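# Unload lathe shaft into bench rest and shut door

## Task

Take the finished shaft out of the lathe chuck and place it in the bench rest, lying horizontal with its thick end against the stop, then make sure the lathe door is closed. Only some pockets of the rest suit this shaft. Lower it softly, and move it slowly whenever it is in contact with the lathe, because a hard set-down or a quick rubbing motion ruins it. Do not release it off to the side of a pocket's lowest point, or it will slide and may land hard.

## Robot and tools

Robot: two six-joint arms, left_arm and right_arm, each with a two-finger gripper (140 mm max opening) whose fingers can fold if pushed toward the palm or pressed tip-first on a surface. Grip with the outer quarter of the pads, near the fingertips, for a reliable squeeze. Bases: left_arm at (-0.017, +0.615, +0.029) m, right_arm at (+0.001, -0.530, +0.029) m.

Scene frame: origin at table height midway between the arms, +z up, +x out over the table, left_arm on the +y side. The lathe is toward -x behind the bases; its chuck faces +y; its sliding door has a protruding handle and will not stop for an arm. Results report each gripper's end_effector_position (m, the point between closed pads), end_effector_quat_wxyz and velocities in this frame. Gripper axes: fingers point along +z, close along y; a camera block sticks out about 10 cm toward +x.

execute_actions(actions, cameras): a list of actions run in order. Each action may hold "rows" (1 to 15 rows, one per control step of 1/30 s), "steps" (1 to 450, default 15, at least the row count), "until" and a "lathe" command. Every row is one flat list of 18 numbers, each in [-1, 1], covering both arms: left dx, dy, dz, rx, ry, rz, gripper position, force_limit, speed, then the same nine for the right arm. dx..rz are an offset (not a pose) from that arm's Hand target as it stood when the action began, expressed in the Hand target's own axes; 1.0 = 0.6 m or 180 degrees; rx, ry, rz form one rotation vector. All rows of an action count from that same start, and the next action starts again from the new Hand target, so repeating an offset moves further. Send six zeros to hold an arm. Ramp offsets gradually (about 0.01 per row is 0.18 m/s) to avoid jerks. Gripper numbers are absolute commands: position +1 fully open, about -0.8 pads touching, -1 close until blocked; force_limit -1..+1 (about 14 N to 58 N pad force at slow close); speed -1..+1 (about 30 to 250 mm/s). A 0 is a real command, so resend the previous gripper numbers to leave a gripper unchanged. "until" reads only the lathe, e.g. {"lathe": {"chuck_state": "open"}}, with comparisons "=", "!=", "<", "<=", ">", ">=". Lathe commands: "door": "open"/"shut", "chuck": "clamp"/"open", or "stop": true. Any bad value rejects the whole call. Images appear only with an empty list or a "cameras" request.

move(target, speed, blend, stop_force, zero, blocking, cameras): straight-line gripper motion. target is one 18-number row or up to 15 rows, laid out as above, each an offset from the Hand targets at the move's start (not from the previous row). speed in m/s, 0.002 to 3.2, default 0.25 (turns up to twice that in rad/s), one value or one per row. blend in m rounds corners in a list. stop_force 4 to 120 N ends an arm's path on contact; use it slowly, leave it out when moving away from something being pressed, and do not rely on it while the gripper rotates. zero (default true) re-zeroes the force reference. blocking=false returns early; then use wait or stop before new rows or moves. The result adds a "move:" line: done, off_target, moving, held or fault, plus limits such as paced or held. Moves do not avoid obstacles or the other arm; do not route a path close to an arm's own base.

wait(seconds 0 to 10), stop() to brake a running move, zoom_image(camera, region [x0,y0,x1,y1] up to 504x504 px), zero_wrist_force(arm), read_manual(section), finished_scene(scene 1 or 2) which is irreversible.

Cameras: cam_high, cam_low, cam_chuck, cam_machine, cam_left_wrist, cam_right_wrist (896x504 each).

Reading results: object_status 0 moving, 1 blocked while opening, 2 blocked while closing (a grip; check for this), 3 reached position or pads met. position_measured is in counts: 3 open, about 75 = 100 mm, 139 = 60 mm, 200 = 20 mm, 230 pads together. Lathe fields: door_state shut/open/between; chuck_state open, clamped, closed_empty, between; seat_state home/open, meaningful only after clamping. Hand target is the base for the next offsets; if the gripper rests short, resend the missing distance. Wrist force/torque are in gripper axes; joint torques include the arm's weight.

Hazards: a torque-limit hit or roughly 150 N on an arm triggers a 10 s fault stop; even a small target past a firm contact can do it. Motors overheat (MOTOR HOT at 70 °C, brakes at 85 °C) from holding loads, stretching out or pushing unreachable poses. Any arm-to-arm press or closing a gripper on the other arm's fingers can fail the scene. Orientation commands are clipped to 32 degrees from the current one per step. Avoid dropping parts, releasing moving parts, slamming or knocking things off the table or into the chip pan. Open chuck jaws hold nothing, so grip the shaft before opening the chuck, and draw it out slowly. Release the shaft only when it sits centred and level in a matching pocket, thick end at the stop, then shut the door.

Each tool is called after ">>>" as name([rows], argument=value, ...), one row to a line, values as JSON.

## Session

>>> execute_actions(actions=[])

Scene clock: 0.00 s.
left_arm: end_effector_position=(+0.3188, +0.4516, +0.1051) position_measured=3 object_status=3 end_effector_quat_wxyz=(-0.292, -0.466, +0.833, -0.057) | right_arm: end_effector_position=(+0.8492, -0.4019, +0.2432) position_measured=3 object_status=3 end_effector_quat_wxyz=(-0.003, -0.656, +0.754, +0.036)
Joint positions: left_arm=[-0.455 -1.688 2.464 -2.074 -2.116 -1.391] | right_arm=[-0.05 -1.238 1.594 -1.871 -1.525 -1.506]
Joint velocities: within noise
Joint torques (N m): no reading
Motor temperatures (°C): left_arm=[45 29 47 34 39 37] | right_arm=[40 28 37 37 34 37]
Wrist force (N): no reading
Wrist torque (N m): no reading
Wrist force, peak (N): no reading
Hand target: left_arm +0.3188, +0.4516, +0.1051; -0.292, -0.466, +0.833, -0.057 | right_arm +0.8492, -0.4019, +0.2432; -0.003, -0.656, +0.754, +0.036
Tool commands: left_gripper/position=+1.0 left_gripper/force_limit=+1.0 left_gripper/speed=+1.0 right_gripper/position=+1.0 right_gripper/force_limit=+1.0 right_gripper/speed=+1.0
lathe: door_state=shut chuck_state=clamped seat_state=home

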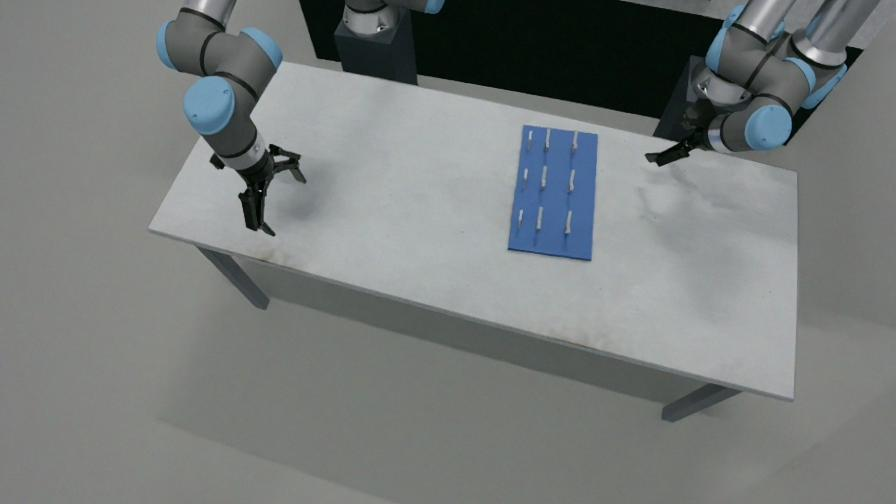

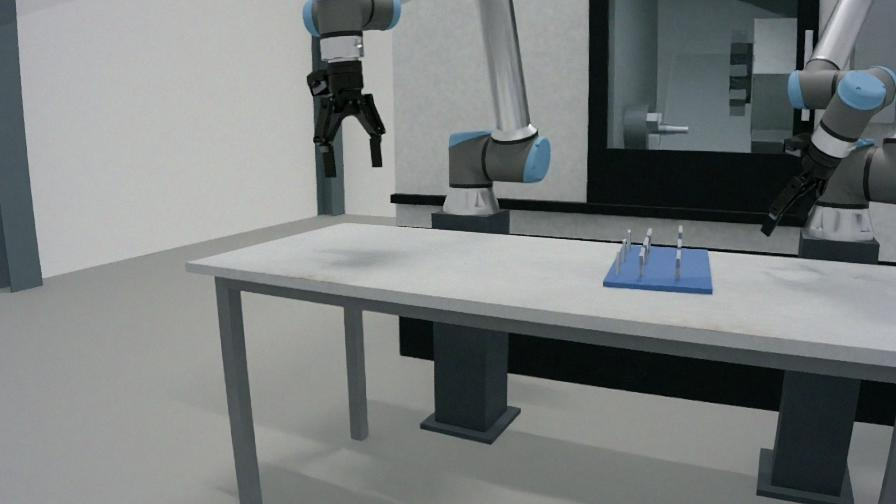

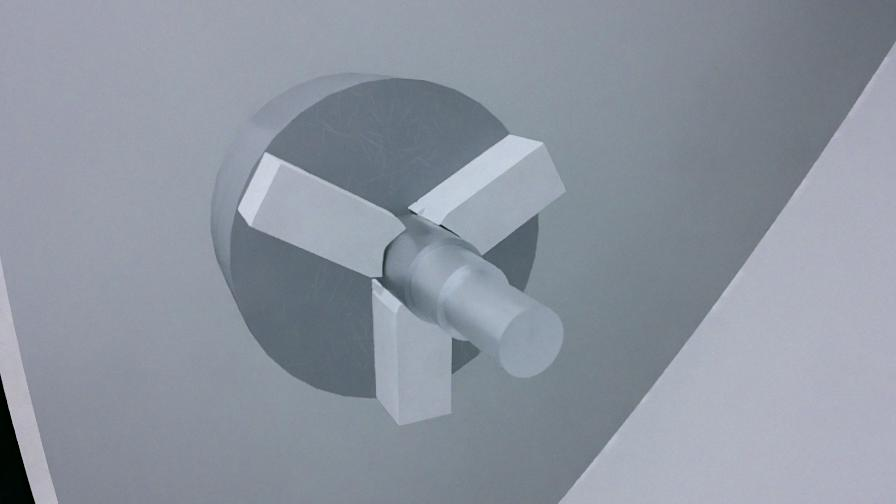

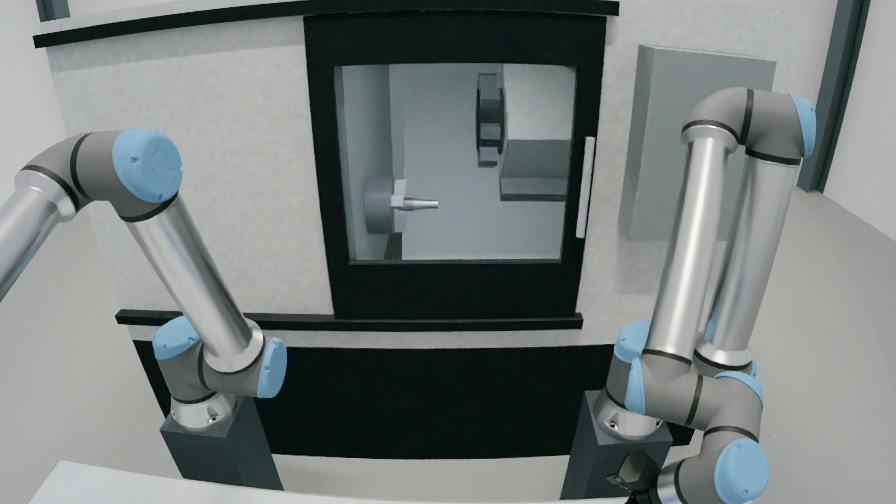

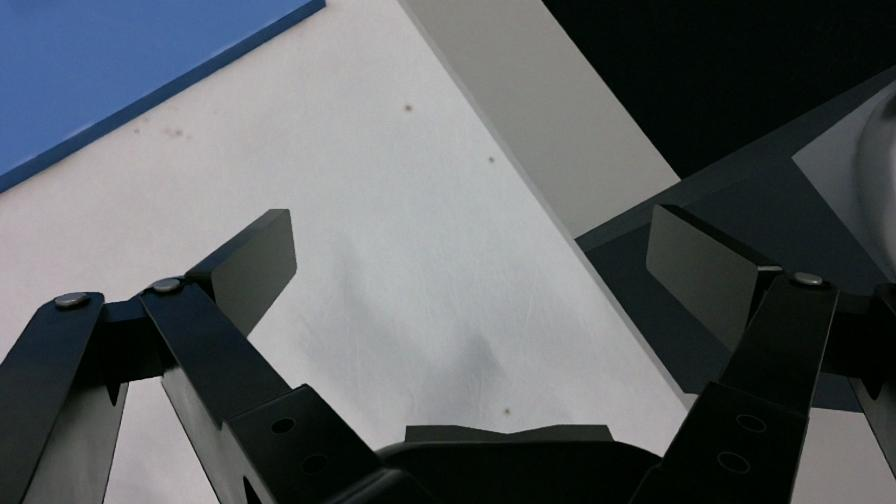

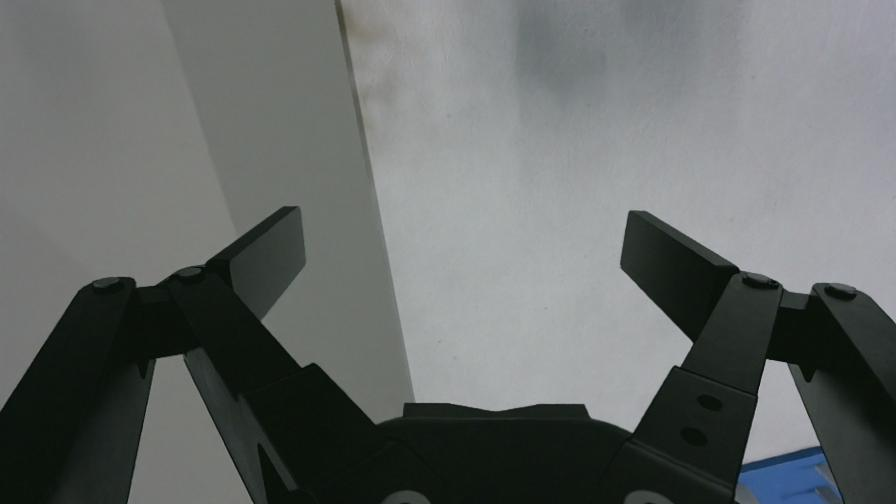

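>>> execute_actions([
  {"lathe":{"door":"open"},"steps":15},
], cameras=["all"])

>>> zoom_image(camera="cam_high", region=[490, 110, 620, 270])

>>> zoom_image(camera="cam_low", region=[590, 210, 730, 300])

>>> zoom_image(camera="cam_machine", region=[340, 150, 460, 260])

>>> zoom_image(camera="cam_chuck", region=[200, 40, 640, 460])

Scene clock: 4.67 s.
left_arm: end_effector_position=(+0.3188, +0.4516, +0.1051) position_measured=3 object_status=3 end_effector_quat_wxyz=(-0.292, -0.466, +0.833, -0.057) | right_arm: end_effector_position=(+0.8492, -0.4019, +0.2432) position_measured=3 object_status=3 end_effector_quat_wxyz=(-0.003, -0.656, +0.754, +0.036)
Joint positions: left_arm=[-0.455 -1.688 2.464 -2.074 -2.116 -1.391] | right_arm=[-0.05 -1.238 1.594 -1.871 -1.525 -1.506]
Joint torques (N m): left_arm=[0.92 -24.12 -39 -3.98 -1.76 0.02] | right_arm=[-1.03 -82.09 -52.53 -4.59 0.29 -0.02]
Wrist force (N): left_arm=[0.0 -0.5 -0.3] | right_arm=[0.0 -0.3 0.0]
Wrist torque (N m): left_arm=[-0.11 -0.01 0.00] | right_arm=[-0.06 0.00 0.00]
Wrist force, peak (N): left_arm=[0.4 -0.6 0.3] | right_arm=[-0.5 -0.7 -0.2]
Hand target: left_arm +0.3188, +0.4516, +0.1051; -0.292, -0.466, +0.833, -0.057 | right_arm +0.8492, -0.4019, +0.2432; -0.003, -0.656, +0.754, +0.036
Tool commands: left_gripper/position=+1.0 left_gripper/force_limit=+1.0 left_gripper/speed=+1.0 right_gripper/position=+1.0 right_gripper/force_limit=+1.0 right_gripper/speed=+1.0
lathe: door_state=between chuck_state=clamped seat_state=home

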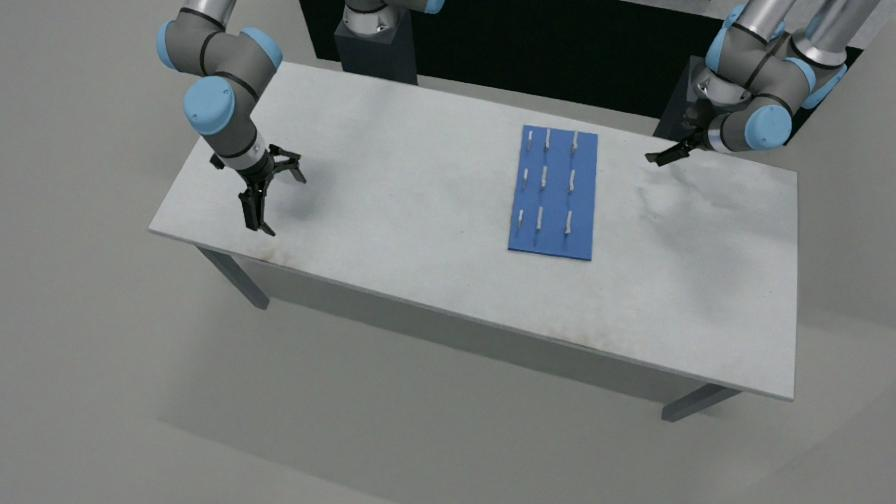

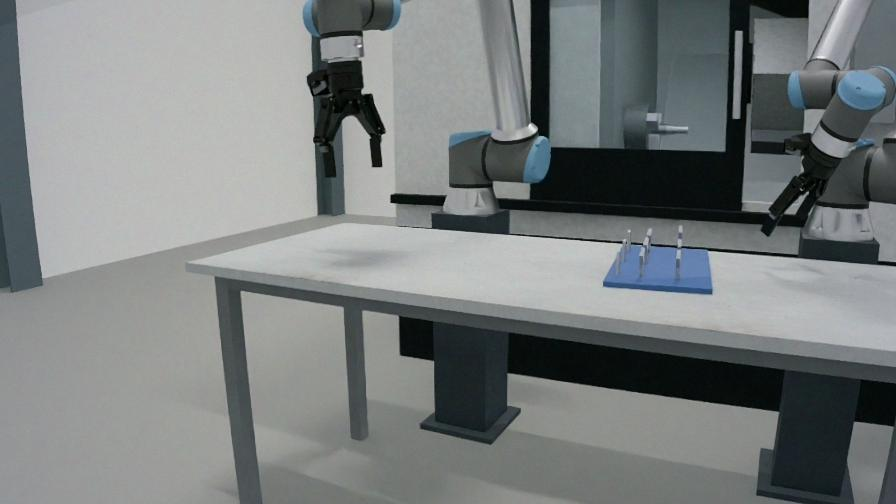

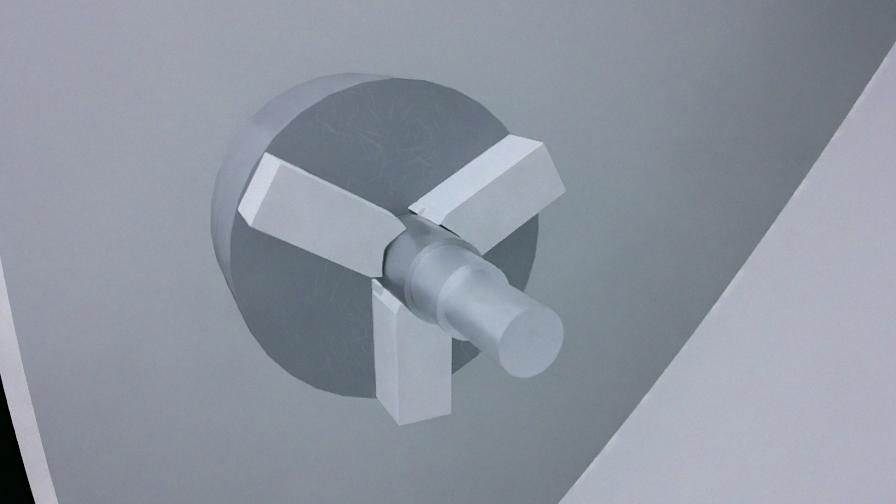

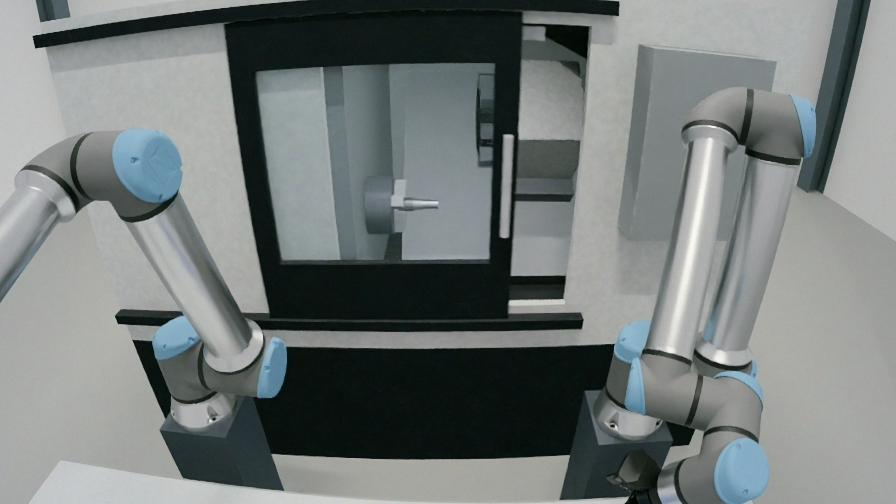

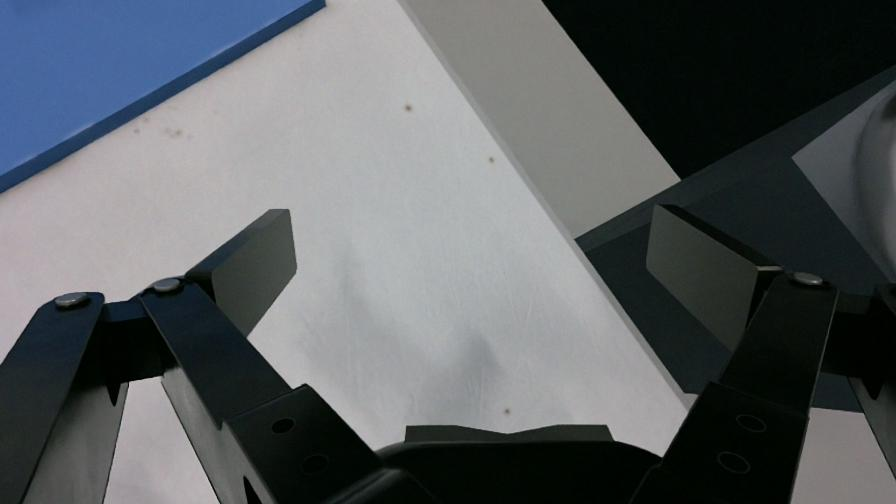

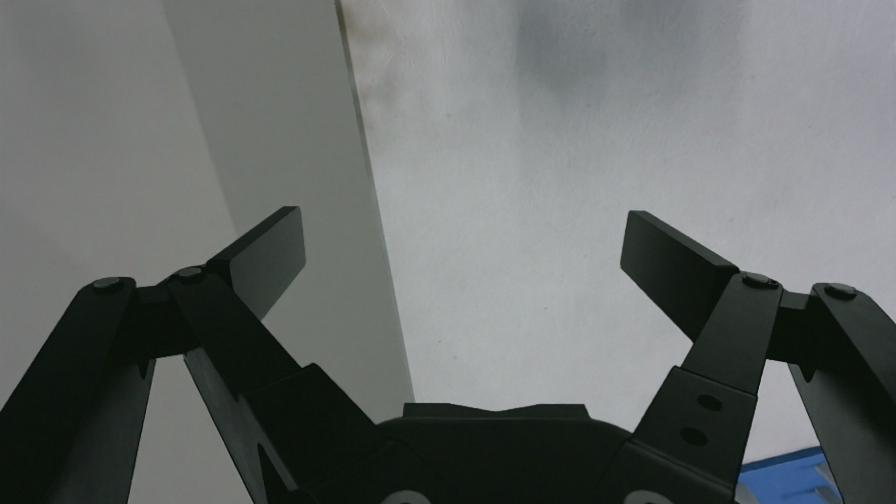

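Scaled by 3.150 from the camera's 896x504 image, which has a finer 1280x720 frame.

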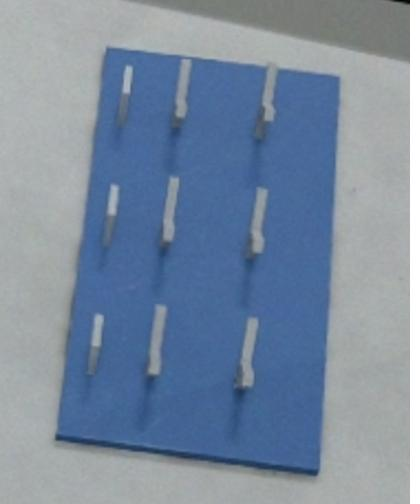

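Scaled by 3.600 from the camera's 896x504 image, which has a finer 1280x720 frame.

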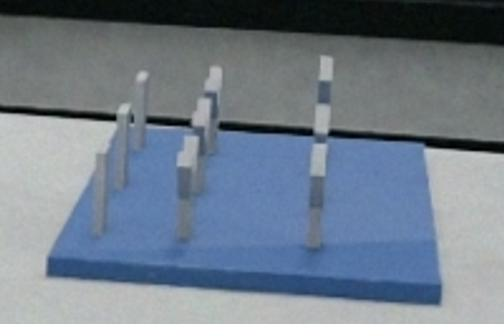

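Scaled by 4.200 from the camera's 896x504 image, which has a finer 1280x720 frame.

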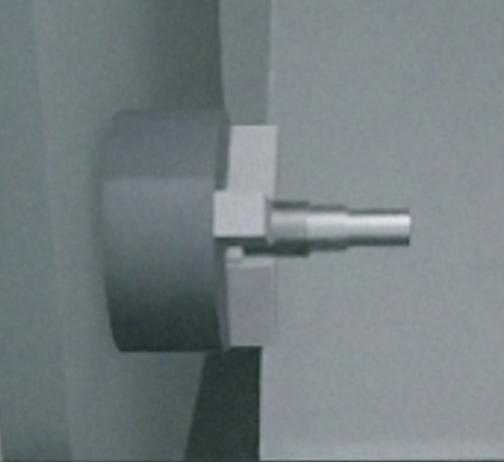

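Scaled by 1.145 from the camera's 896x504 image, which has a finer 1280x720 frame.

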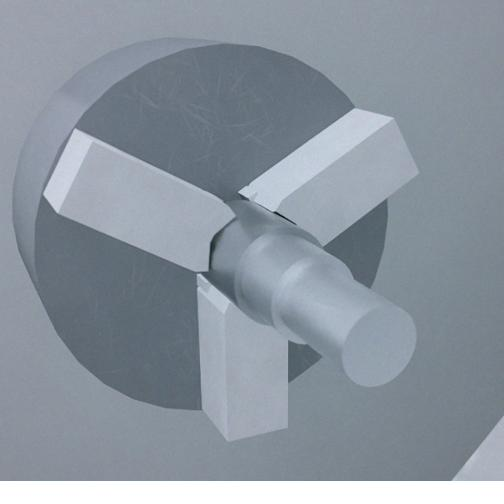

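>>> move(target=[0,0,0,0,0,0,1,1,1,-0.586,0.555,0.126,-0.042,-0.141,-0.209,1,1,1], speed=0.4, cameras=["all"])

>>> zoom_image(camera="cam_right_wrist", region=[200, 60, 700, 440])

Scene clock: 91.83 s.
left_arm: end_effector_position=(+0.3188, +0.4516, +0.1051) position_measured=3 object_status=3 end_effector_quat_wxyz=(-0.292, -0.466, +0.833, -0.057) | right_arm: end_effector_position=(+0.5652, -0.0046, +0.2022) position_measured=3 object_status=3 end_effector_quat_wxyz=(-0.129, +0.837, -0.483, -0.224)
Joint positions: left_arm=[-0.455 -1.688 2.464 -2.074 -2.116 -1.391] | right_arm=[0.317 -1.367 1.913 -1.985 -1.063 -1.835]
Joint torques (N m): left_arm=[1.29 -24.04 -37.2 -5.87 -1.95 -2.04] | right_arm=[8.64 -49.09 -53.13 -9.06 4.38 -3.83]
Wrist force (N): left_arm=[0.1 -0.2 0.3] | right_arm=[-0.5 -0.4 -0.8]
Wrist torque (N m): left_arm=[-0.03 -0.01 0.01] | right_arm=[-0.11 0.01 0.12]
Wrist force, peak (N): left_arm=[0.4 -0.8 0.1] | right_arm=[2.1 -2.6 -0.6]
Hand target: left_arm +0.3188, +0.4516, +0.1051; -0.292, -0.466, +0.833, -0.057 | right_arm +0.5653, -0.0045, +0.2023; -0.129, +0.837, -0.483, -0.224
Off the commanded pose: left_arm 0.000 m, 0 deg | right_arm 0.000 m, 0 deg.
lathe: door_state=open chuck_state=clamped seat_state=home
move: done
camera_calibration:
cam_right_wrist: T_world_to_cam=[[-0.855332, -0.518075, 0.00240849, 0.486798], [-0.326756, 0.543064, 0.773507, 0.0267309], [-0.402042, 0.660818, -0.633784, 0.539155], [0, 0, 0, 1]] pos_world=[0.641871, -0.118603, 0.319859]

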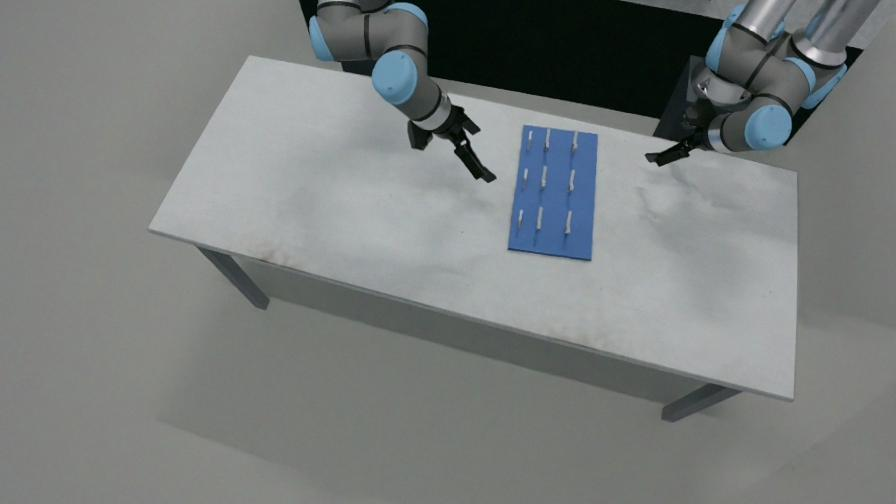

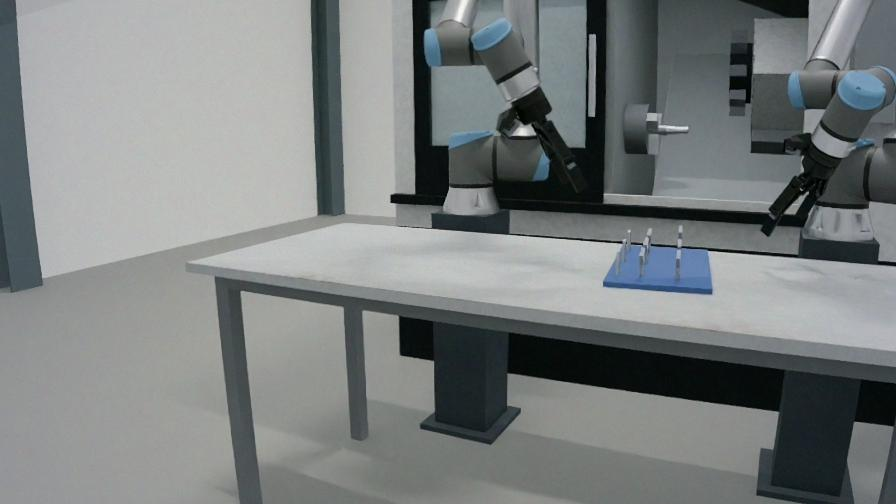

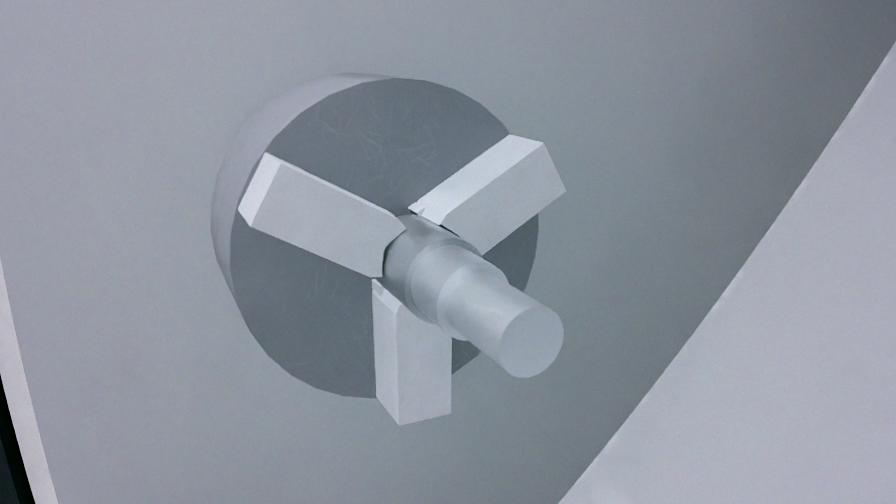

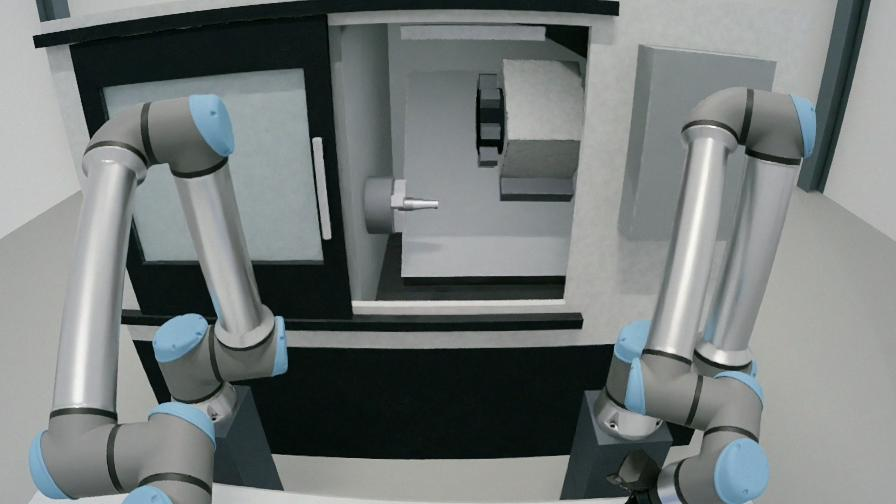

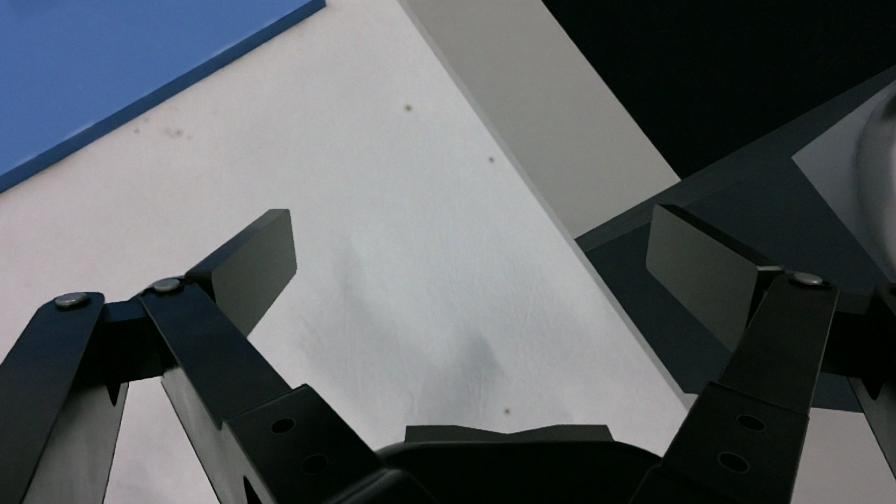

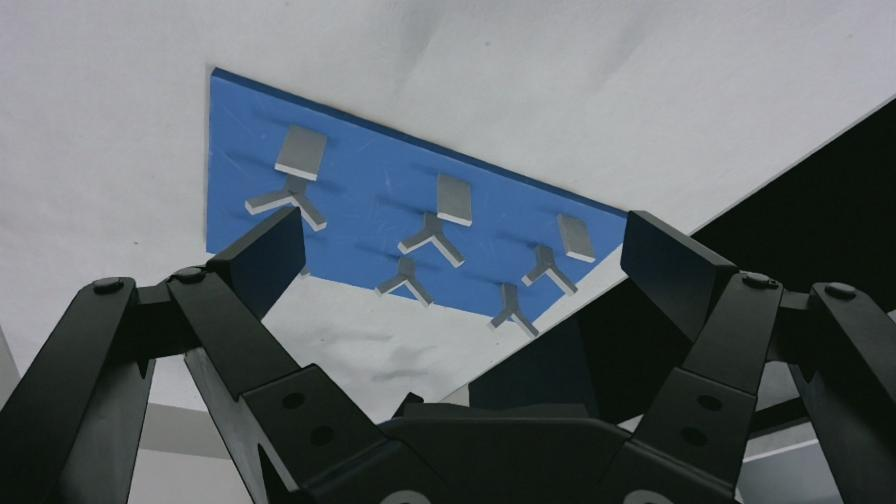

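Scaled by 1.008 from the camera's 896x504 image, which has a finer 1280x720 frame.

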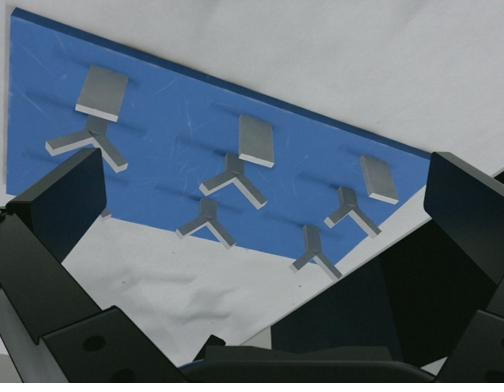

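>>> zoom_image(camera="cam_right_wrist", region=[230, 110, 350, 240])

>>> zoom_image(camera="cam_right_wrist", region=[360, 160, 490, 310])

>>> zoom_image(camera="cam_right_wrist", region=[480, 200, 610, 340])

>>> move(target=[0,0,0,0,0,0,1,1,1,0.0667,-0.1333,-0.05,0,0,0,1,1,1], speed=0.4, cameras=["cam_right_wrist"])

>>> zoom_image(camera="cam_right_wrist", region=[200, 60, 700, 440])

Scaled by 3.877 from the camera's 896x504 image, which has a finer 1280x720 frame.

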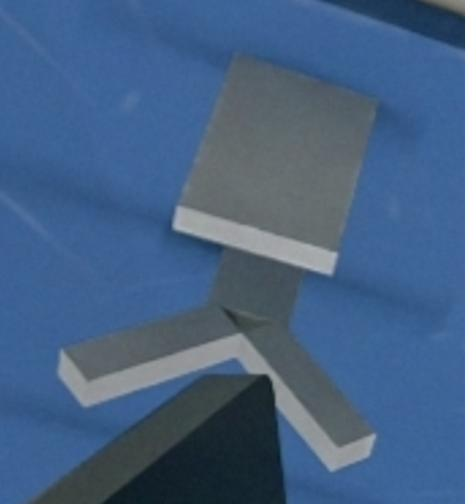

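Scaled by 3.360 from the camera's 896x504 image, which has a finer 1280x720 frame.

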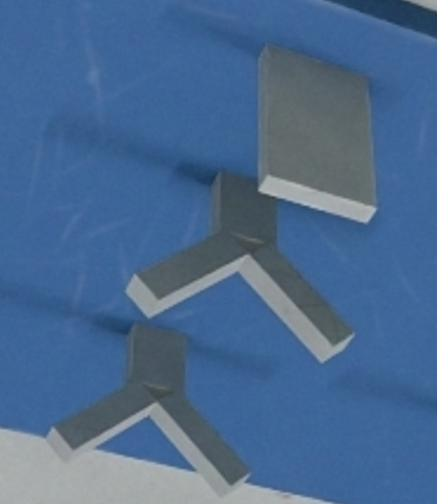

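Scaled by 3.600 from the camera's 896x504 image, which has a finer 1280x720 frame.

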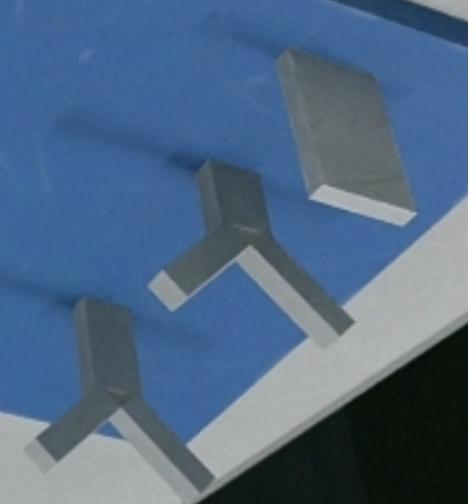

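Scene clock: 97.37 s.
left_arm: end_effector_position=(+0.3188, +0.4516, +0.1051) position_measured=3 object_status=3 end_effector_quat_wxyz=(-0.292, -0.466, +0.833, -0.057) | right_arm: end_effector_position=(+0.6593, -0.0075, +0.2082) position_measured=3 object_status=3 end_effector_quat_wxyz=(-0.129, +0.837, -0.483, -0.224)
Joint positions: left_arm=[-0.455 -1.688 2.464 -2.074 -2.116 -1.391] | right_arm=[0.28 -1.252 1.744 -1.911 -1.068 -1.877]
Joint torques (N m): left_arm=[1.08 -23.66 -37.09 -5.7 -1.92 -1.88] | right_arm=[-10.85 -60.52 -59.4 -0.36 -0.22 -3.73]
Wrist force (N): left_arm=[0.0 -0.3 0.2] | right_arm=[-0.7 -0.2 -1.0]
Wrist torque (N m): left_arm=[-0.07 0.00 0.00] | right_arm=[-0.09 0.06 0.14]
Wrist force, peak (N): left_arm=[-0.1 -0.3 0.7] | right_arm=[0.4 -1.8 -2.3]
Hand target: left_arm +0.3188, +0.4516, +0.1051; -0.292, -0.466, +0.833, -0.057 | right_arm +0.6594, -0.0075, +0.2082; -0.129, +0.837, -0.483, -0.224
Off the commanded pose: left_arm 0.000 m, 0 deg | right_arm 0.000 m, 0 deg.
lathe: door_state=open chuck_state=clamped seat_state=home
move: done
camera_calibration:
cam_right_wrist: T_world_to_cam=[[-0.855262, -0.518191, 0.00216347, 0.565782], [-0.326939, 0.542835, 0.77359, 0.0545697], [-0.402041, 0.660915, -0.633683, 0.582622], [0, 0, 0, 1]] pos_world=[0.735971, -0.121502, 0.325759]
Images, in order (width x height): cam_right_wrist 896x504.

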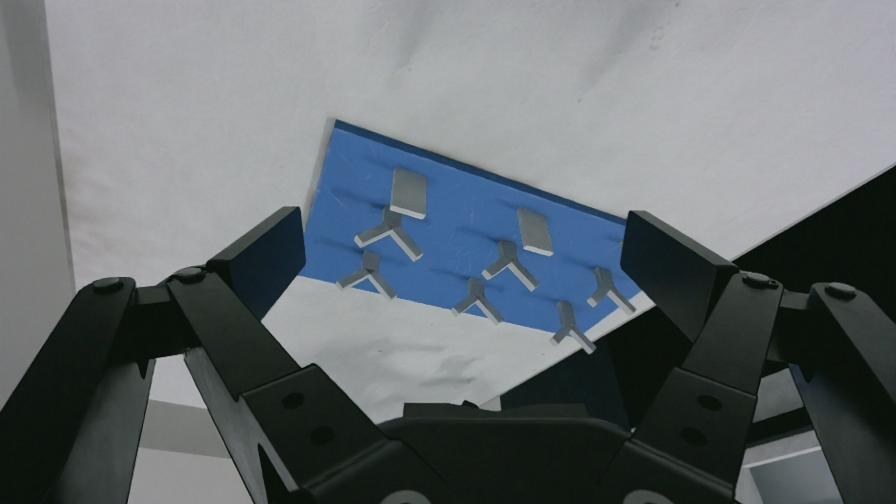

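Scaled by 1.008 from the camera's 896x504 image, which has a finer 1280x720 frame.

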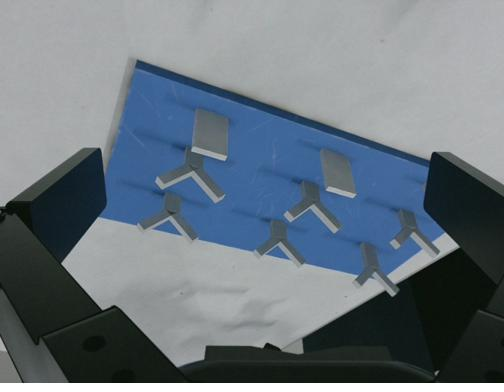

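>>> zoom_image(camera="cam_right_wrist", region=[320, 150, 440, 310])

>>> zoom_image(camera="cam_right_wrist", region=[440, 190, 650, 370])

>>> zoom_image(camera="cam_right_wrist", region=[280, 100, 660, 380])

Scaled by 3.150 from the camera's 896x504 image, which has a finer 1280x720 frame.

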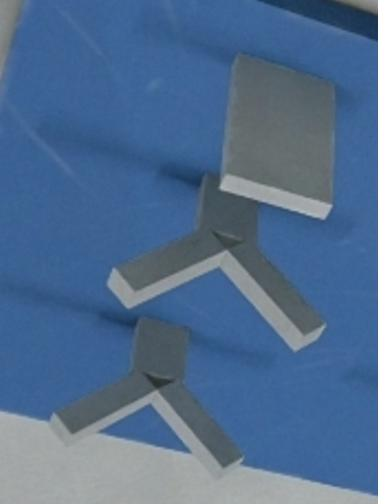

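Scaled by 2.400 from the camera's 896x504 image, which has a finer 1280x720 frame.

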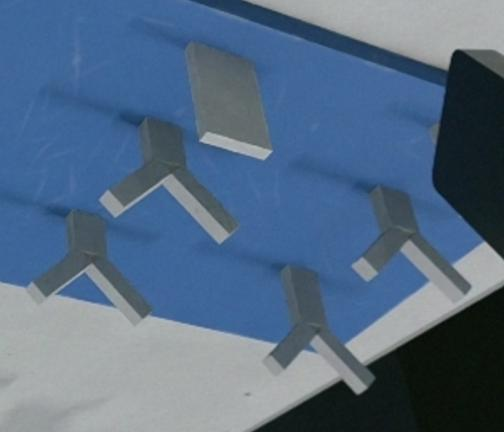

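Scaled by 1.326 from the camera's 896x504 image, which has a finer 1280x720 frame.

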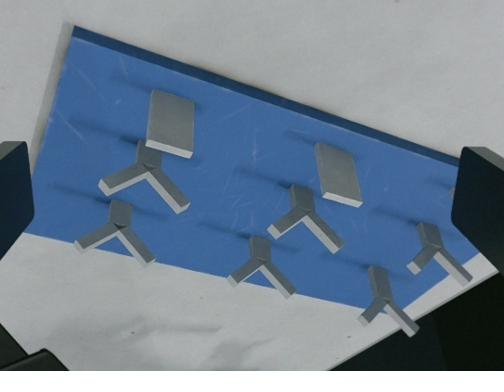

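>>> move([
  [0.5595,-0.0823,-0.2070,-0.0321,0.0493,0.2274,1,1,1,0.177,0.13,-0.275,0,0,0,1,1,1],
  [0.933,0.1743,-0.0278,-0.0643,0.0986,0.4548,1,1,1,0.177,0.13,-0.275,0,0,0,1,1,1],
], speed=0.35, blend=0.1, cameras=["cam_chuck","cam_machine"])

>>> zoom_image(camera="cam_chuck", region=[360, 180, 580, 400])

>>> zoom_image(camera="cam_machine", region=[355, 165, 455, 240])

Scene clock: 170.83 s.
left_arm: end_effector_position=(+0.0200, +0.1000, +0.4392) position_measured=3 object_status=3 end_effector_quat_wxyz=(-0.339, +0.233, +0.884, -0.221) | right_arm: end_effector_position=(+0.6791, -0.1975, +0.2982) position_measured=3 object_status=3 end_effector_quat_wxyz=(-0.129, +0.837, -0.483, -0.224)
Joint positions: left_arm=[-1.359 -1.884 2.127 -1.925 -2.399 -0.885] | right_arm=[0.038 -1.389 1.722 -1.629 -1.12 -2.143]
Joint torques (N m): left_arm=[-10.23 -10.25 -67.87 -10.62 -0.16 -1.94] | right_arm=[-11.01 -84.75 -62.18 0.47 -0.33 -3.81]
Wrist force (N): left_arm=[0.7 -0.3 0.6] | right_arm=[-0.5 0.1 -0.7]
Wrist torque (N m): left_arm=[0.02 -0.10 -0.08] | right_arm=[-0.02 0.02 0.17]
Wrist force, peak (N): left_arm=[1.7 -2.1 2.3] | right_arm=[-0.2 -0.6 -2.1]
Hand target: left_arm +0.0199, +0.1000, +0.4392; -0.339, +0.233, +0.884, -0.221 | right_arm +0.6791, -0.1975, +0.2982; -0.129, +0.837, -0.483, -0.224
Off the commanded pose: left_arm 0.000 m, 0 deg | right_arm 0.000 m, 0 deg.
lathe: door_state=open chuck_state=clamped seat_state=home
move: done
Images, in order (width x height): cam_chuck 896x504, cam_machine 896x504.

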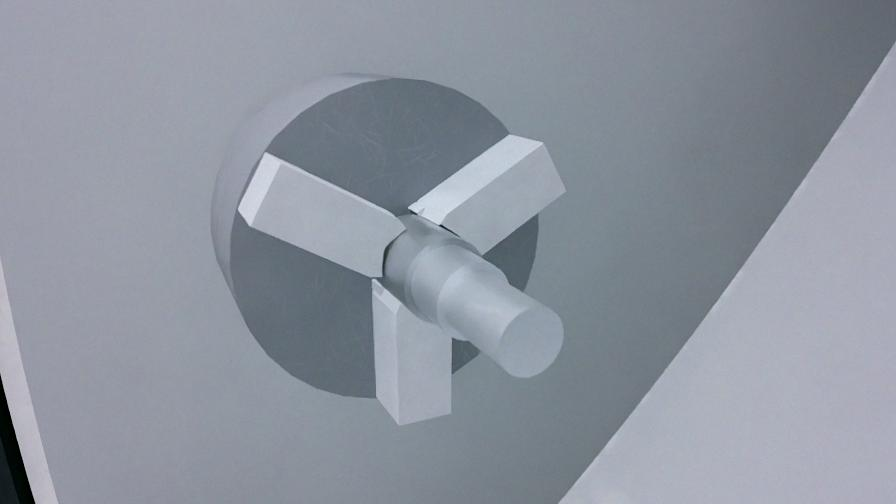

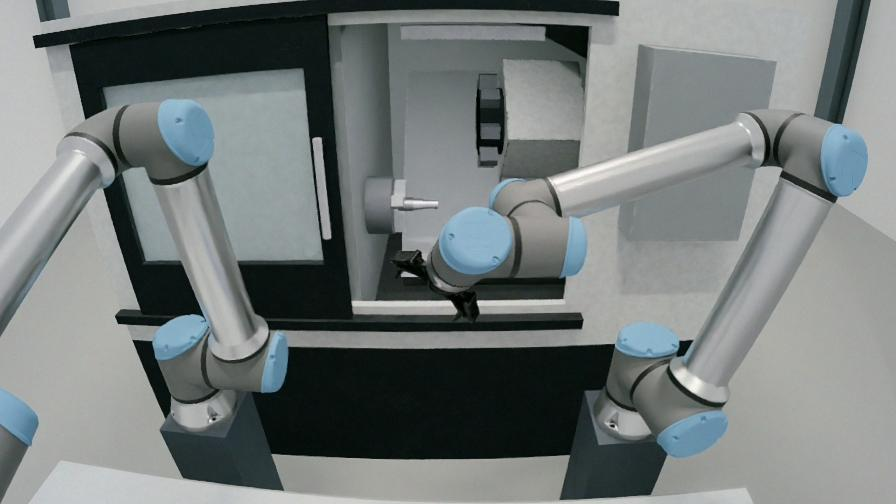

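Scaled by 2.291 from the camera's 896x504 image, which has a finer 1280x720 frame.

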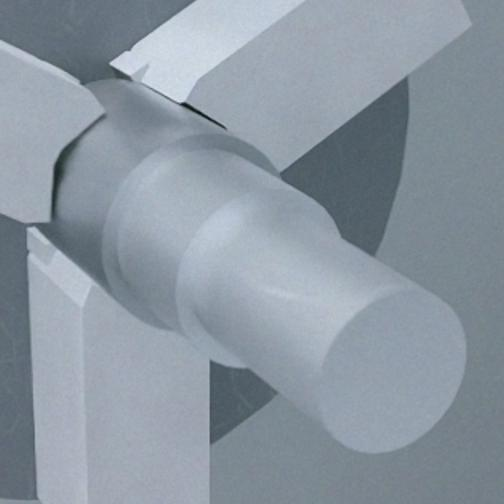

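Scaled by 5.040 from the camera's 896x504 image, which has a finer 1280x720 frame.

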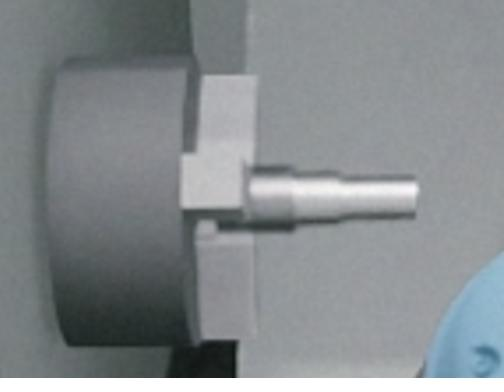

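>>> move(target=[0.6747,-0.3685,0.8683,-0.0428,0.0657,0.3032,1,1,1,0,0,0,0,0,0,1,1,1], speed=0.3, cameras=["cam_chuck","cam_machine","cam_left_wrist"])

Scene clock: 227.17 s.
left_arm: end_effector_position=(-0.6717, +0.0300, +0.4113) position_measured=3 object_status=3 end_effector_quat_wxyz=(-0.270, +0.653, +0.654, -0.270) | right_arm: end_effector_position=(+0.6791, -0.1975, +0.2982) position_measured=3 object_status=3 end_effector_quat_wxyz=(-0.129, +0.837, -0.483, -0.224)
Joint positions: left_arm=[-2.441 -1.44 1.867 -2.646 -2.048 -1.026] | right_arm=[0.038 -1.389 1.722 -1.629 -1.12 -2.143]
Joint torques (N m): left_arm=[-7.89 -50.1 -65.22 0.11 0.54 2.53] | right_arm=[-8.34 -80.27 -62.12 0.32 1.12 -3.04]
Wrist force (N): left_arm=[0.1 0.4 0.9] | right_arm=[-1.0 -0.2 -0.8]
Wrist torque (N m): left_arm=[0.20 0.02 -0.06] | right_arm=[-0.07 0.12 0.17]
Wrist force, peak (N): left_arm=[0.5 -2.1 3.1] | right_arm=[-1.3 -0.5 -1.2]
Hand target: left_arm -0.6718, +0.0300, +0.4113; -0.270, +0.653, +0.654, -0.270 | right_arm +0.6791, -0.1975, +0.2982; -0.129, +0.837, -0.483, -0.224
Off the commanded pose: left_arm 0.000 m, 0 deg | right_arm 0.000 m, 0 deg.
lathe: door_state=open chuck_state=clamped seat_state=home
move: done
camera_calibration:
cam_left_wrist: T_world_to_cam=[[0.703196, -0.0074779, -0.710956, 0.779286], [0.247126, -0.935029, 0.254264, 0.0877898], [-0.666666, -0.354493, -0.655661, 0.0106271], [0, 0, 0, 1]] pos_world=[-0.562602, 0.0916806, 0.538685]
Images, in order (width x height): cam_chuck 896x504, cam_machine 896x504, cam_left_wrist 896x504.

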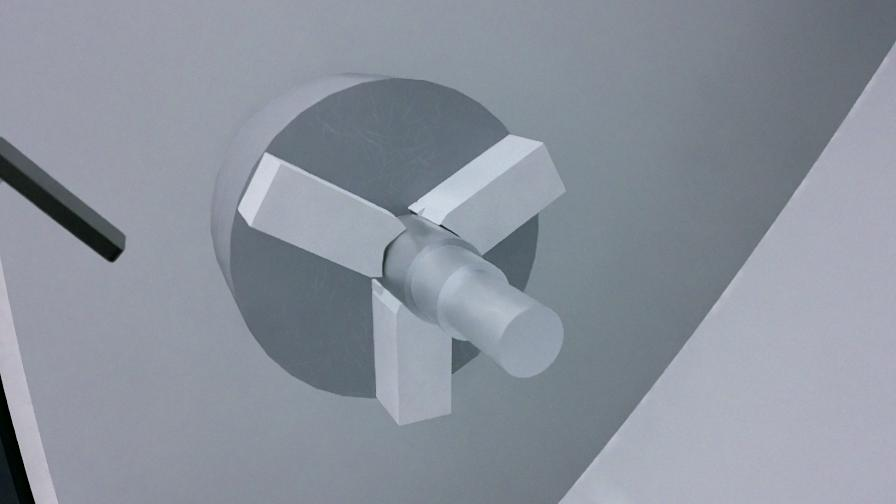

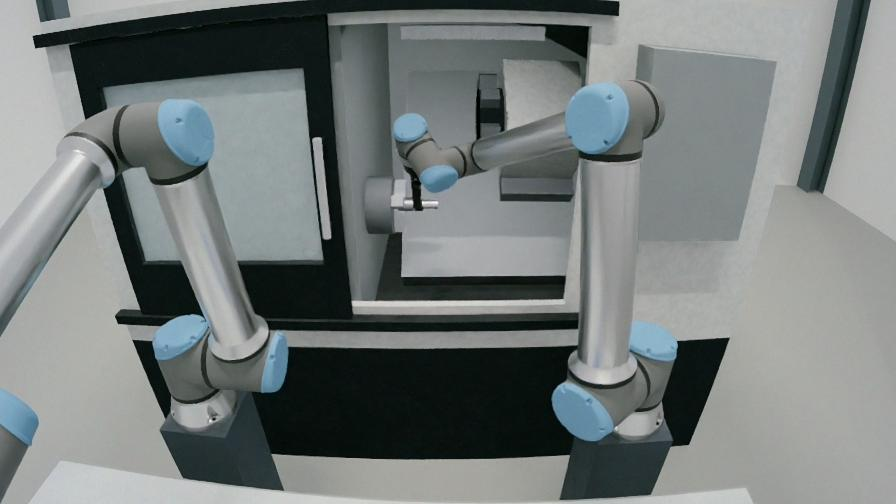

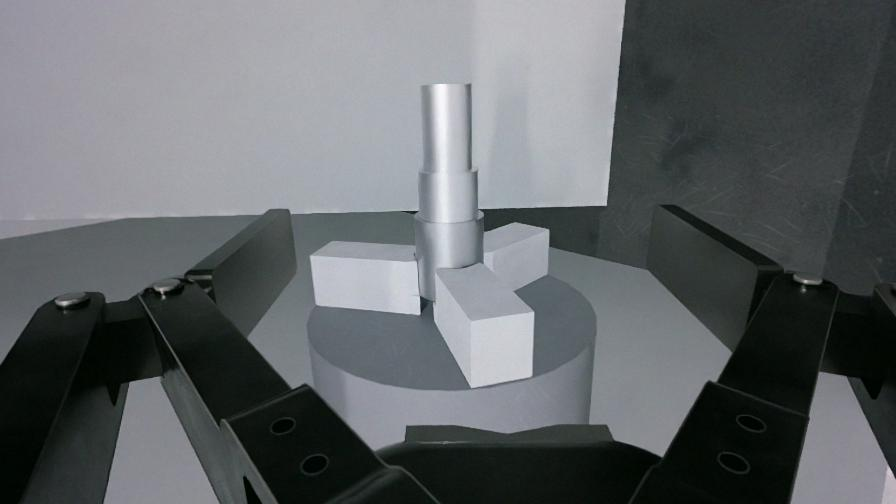

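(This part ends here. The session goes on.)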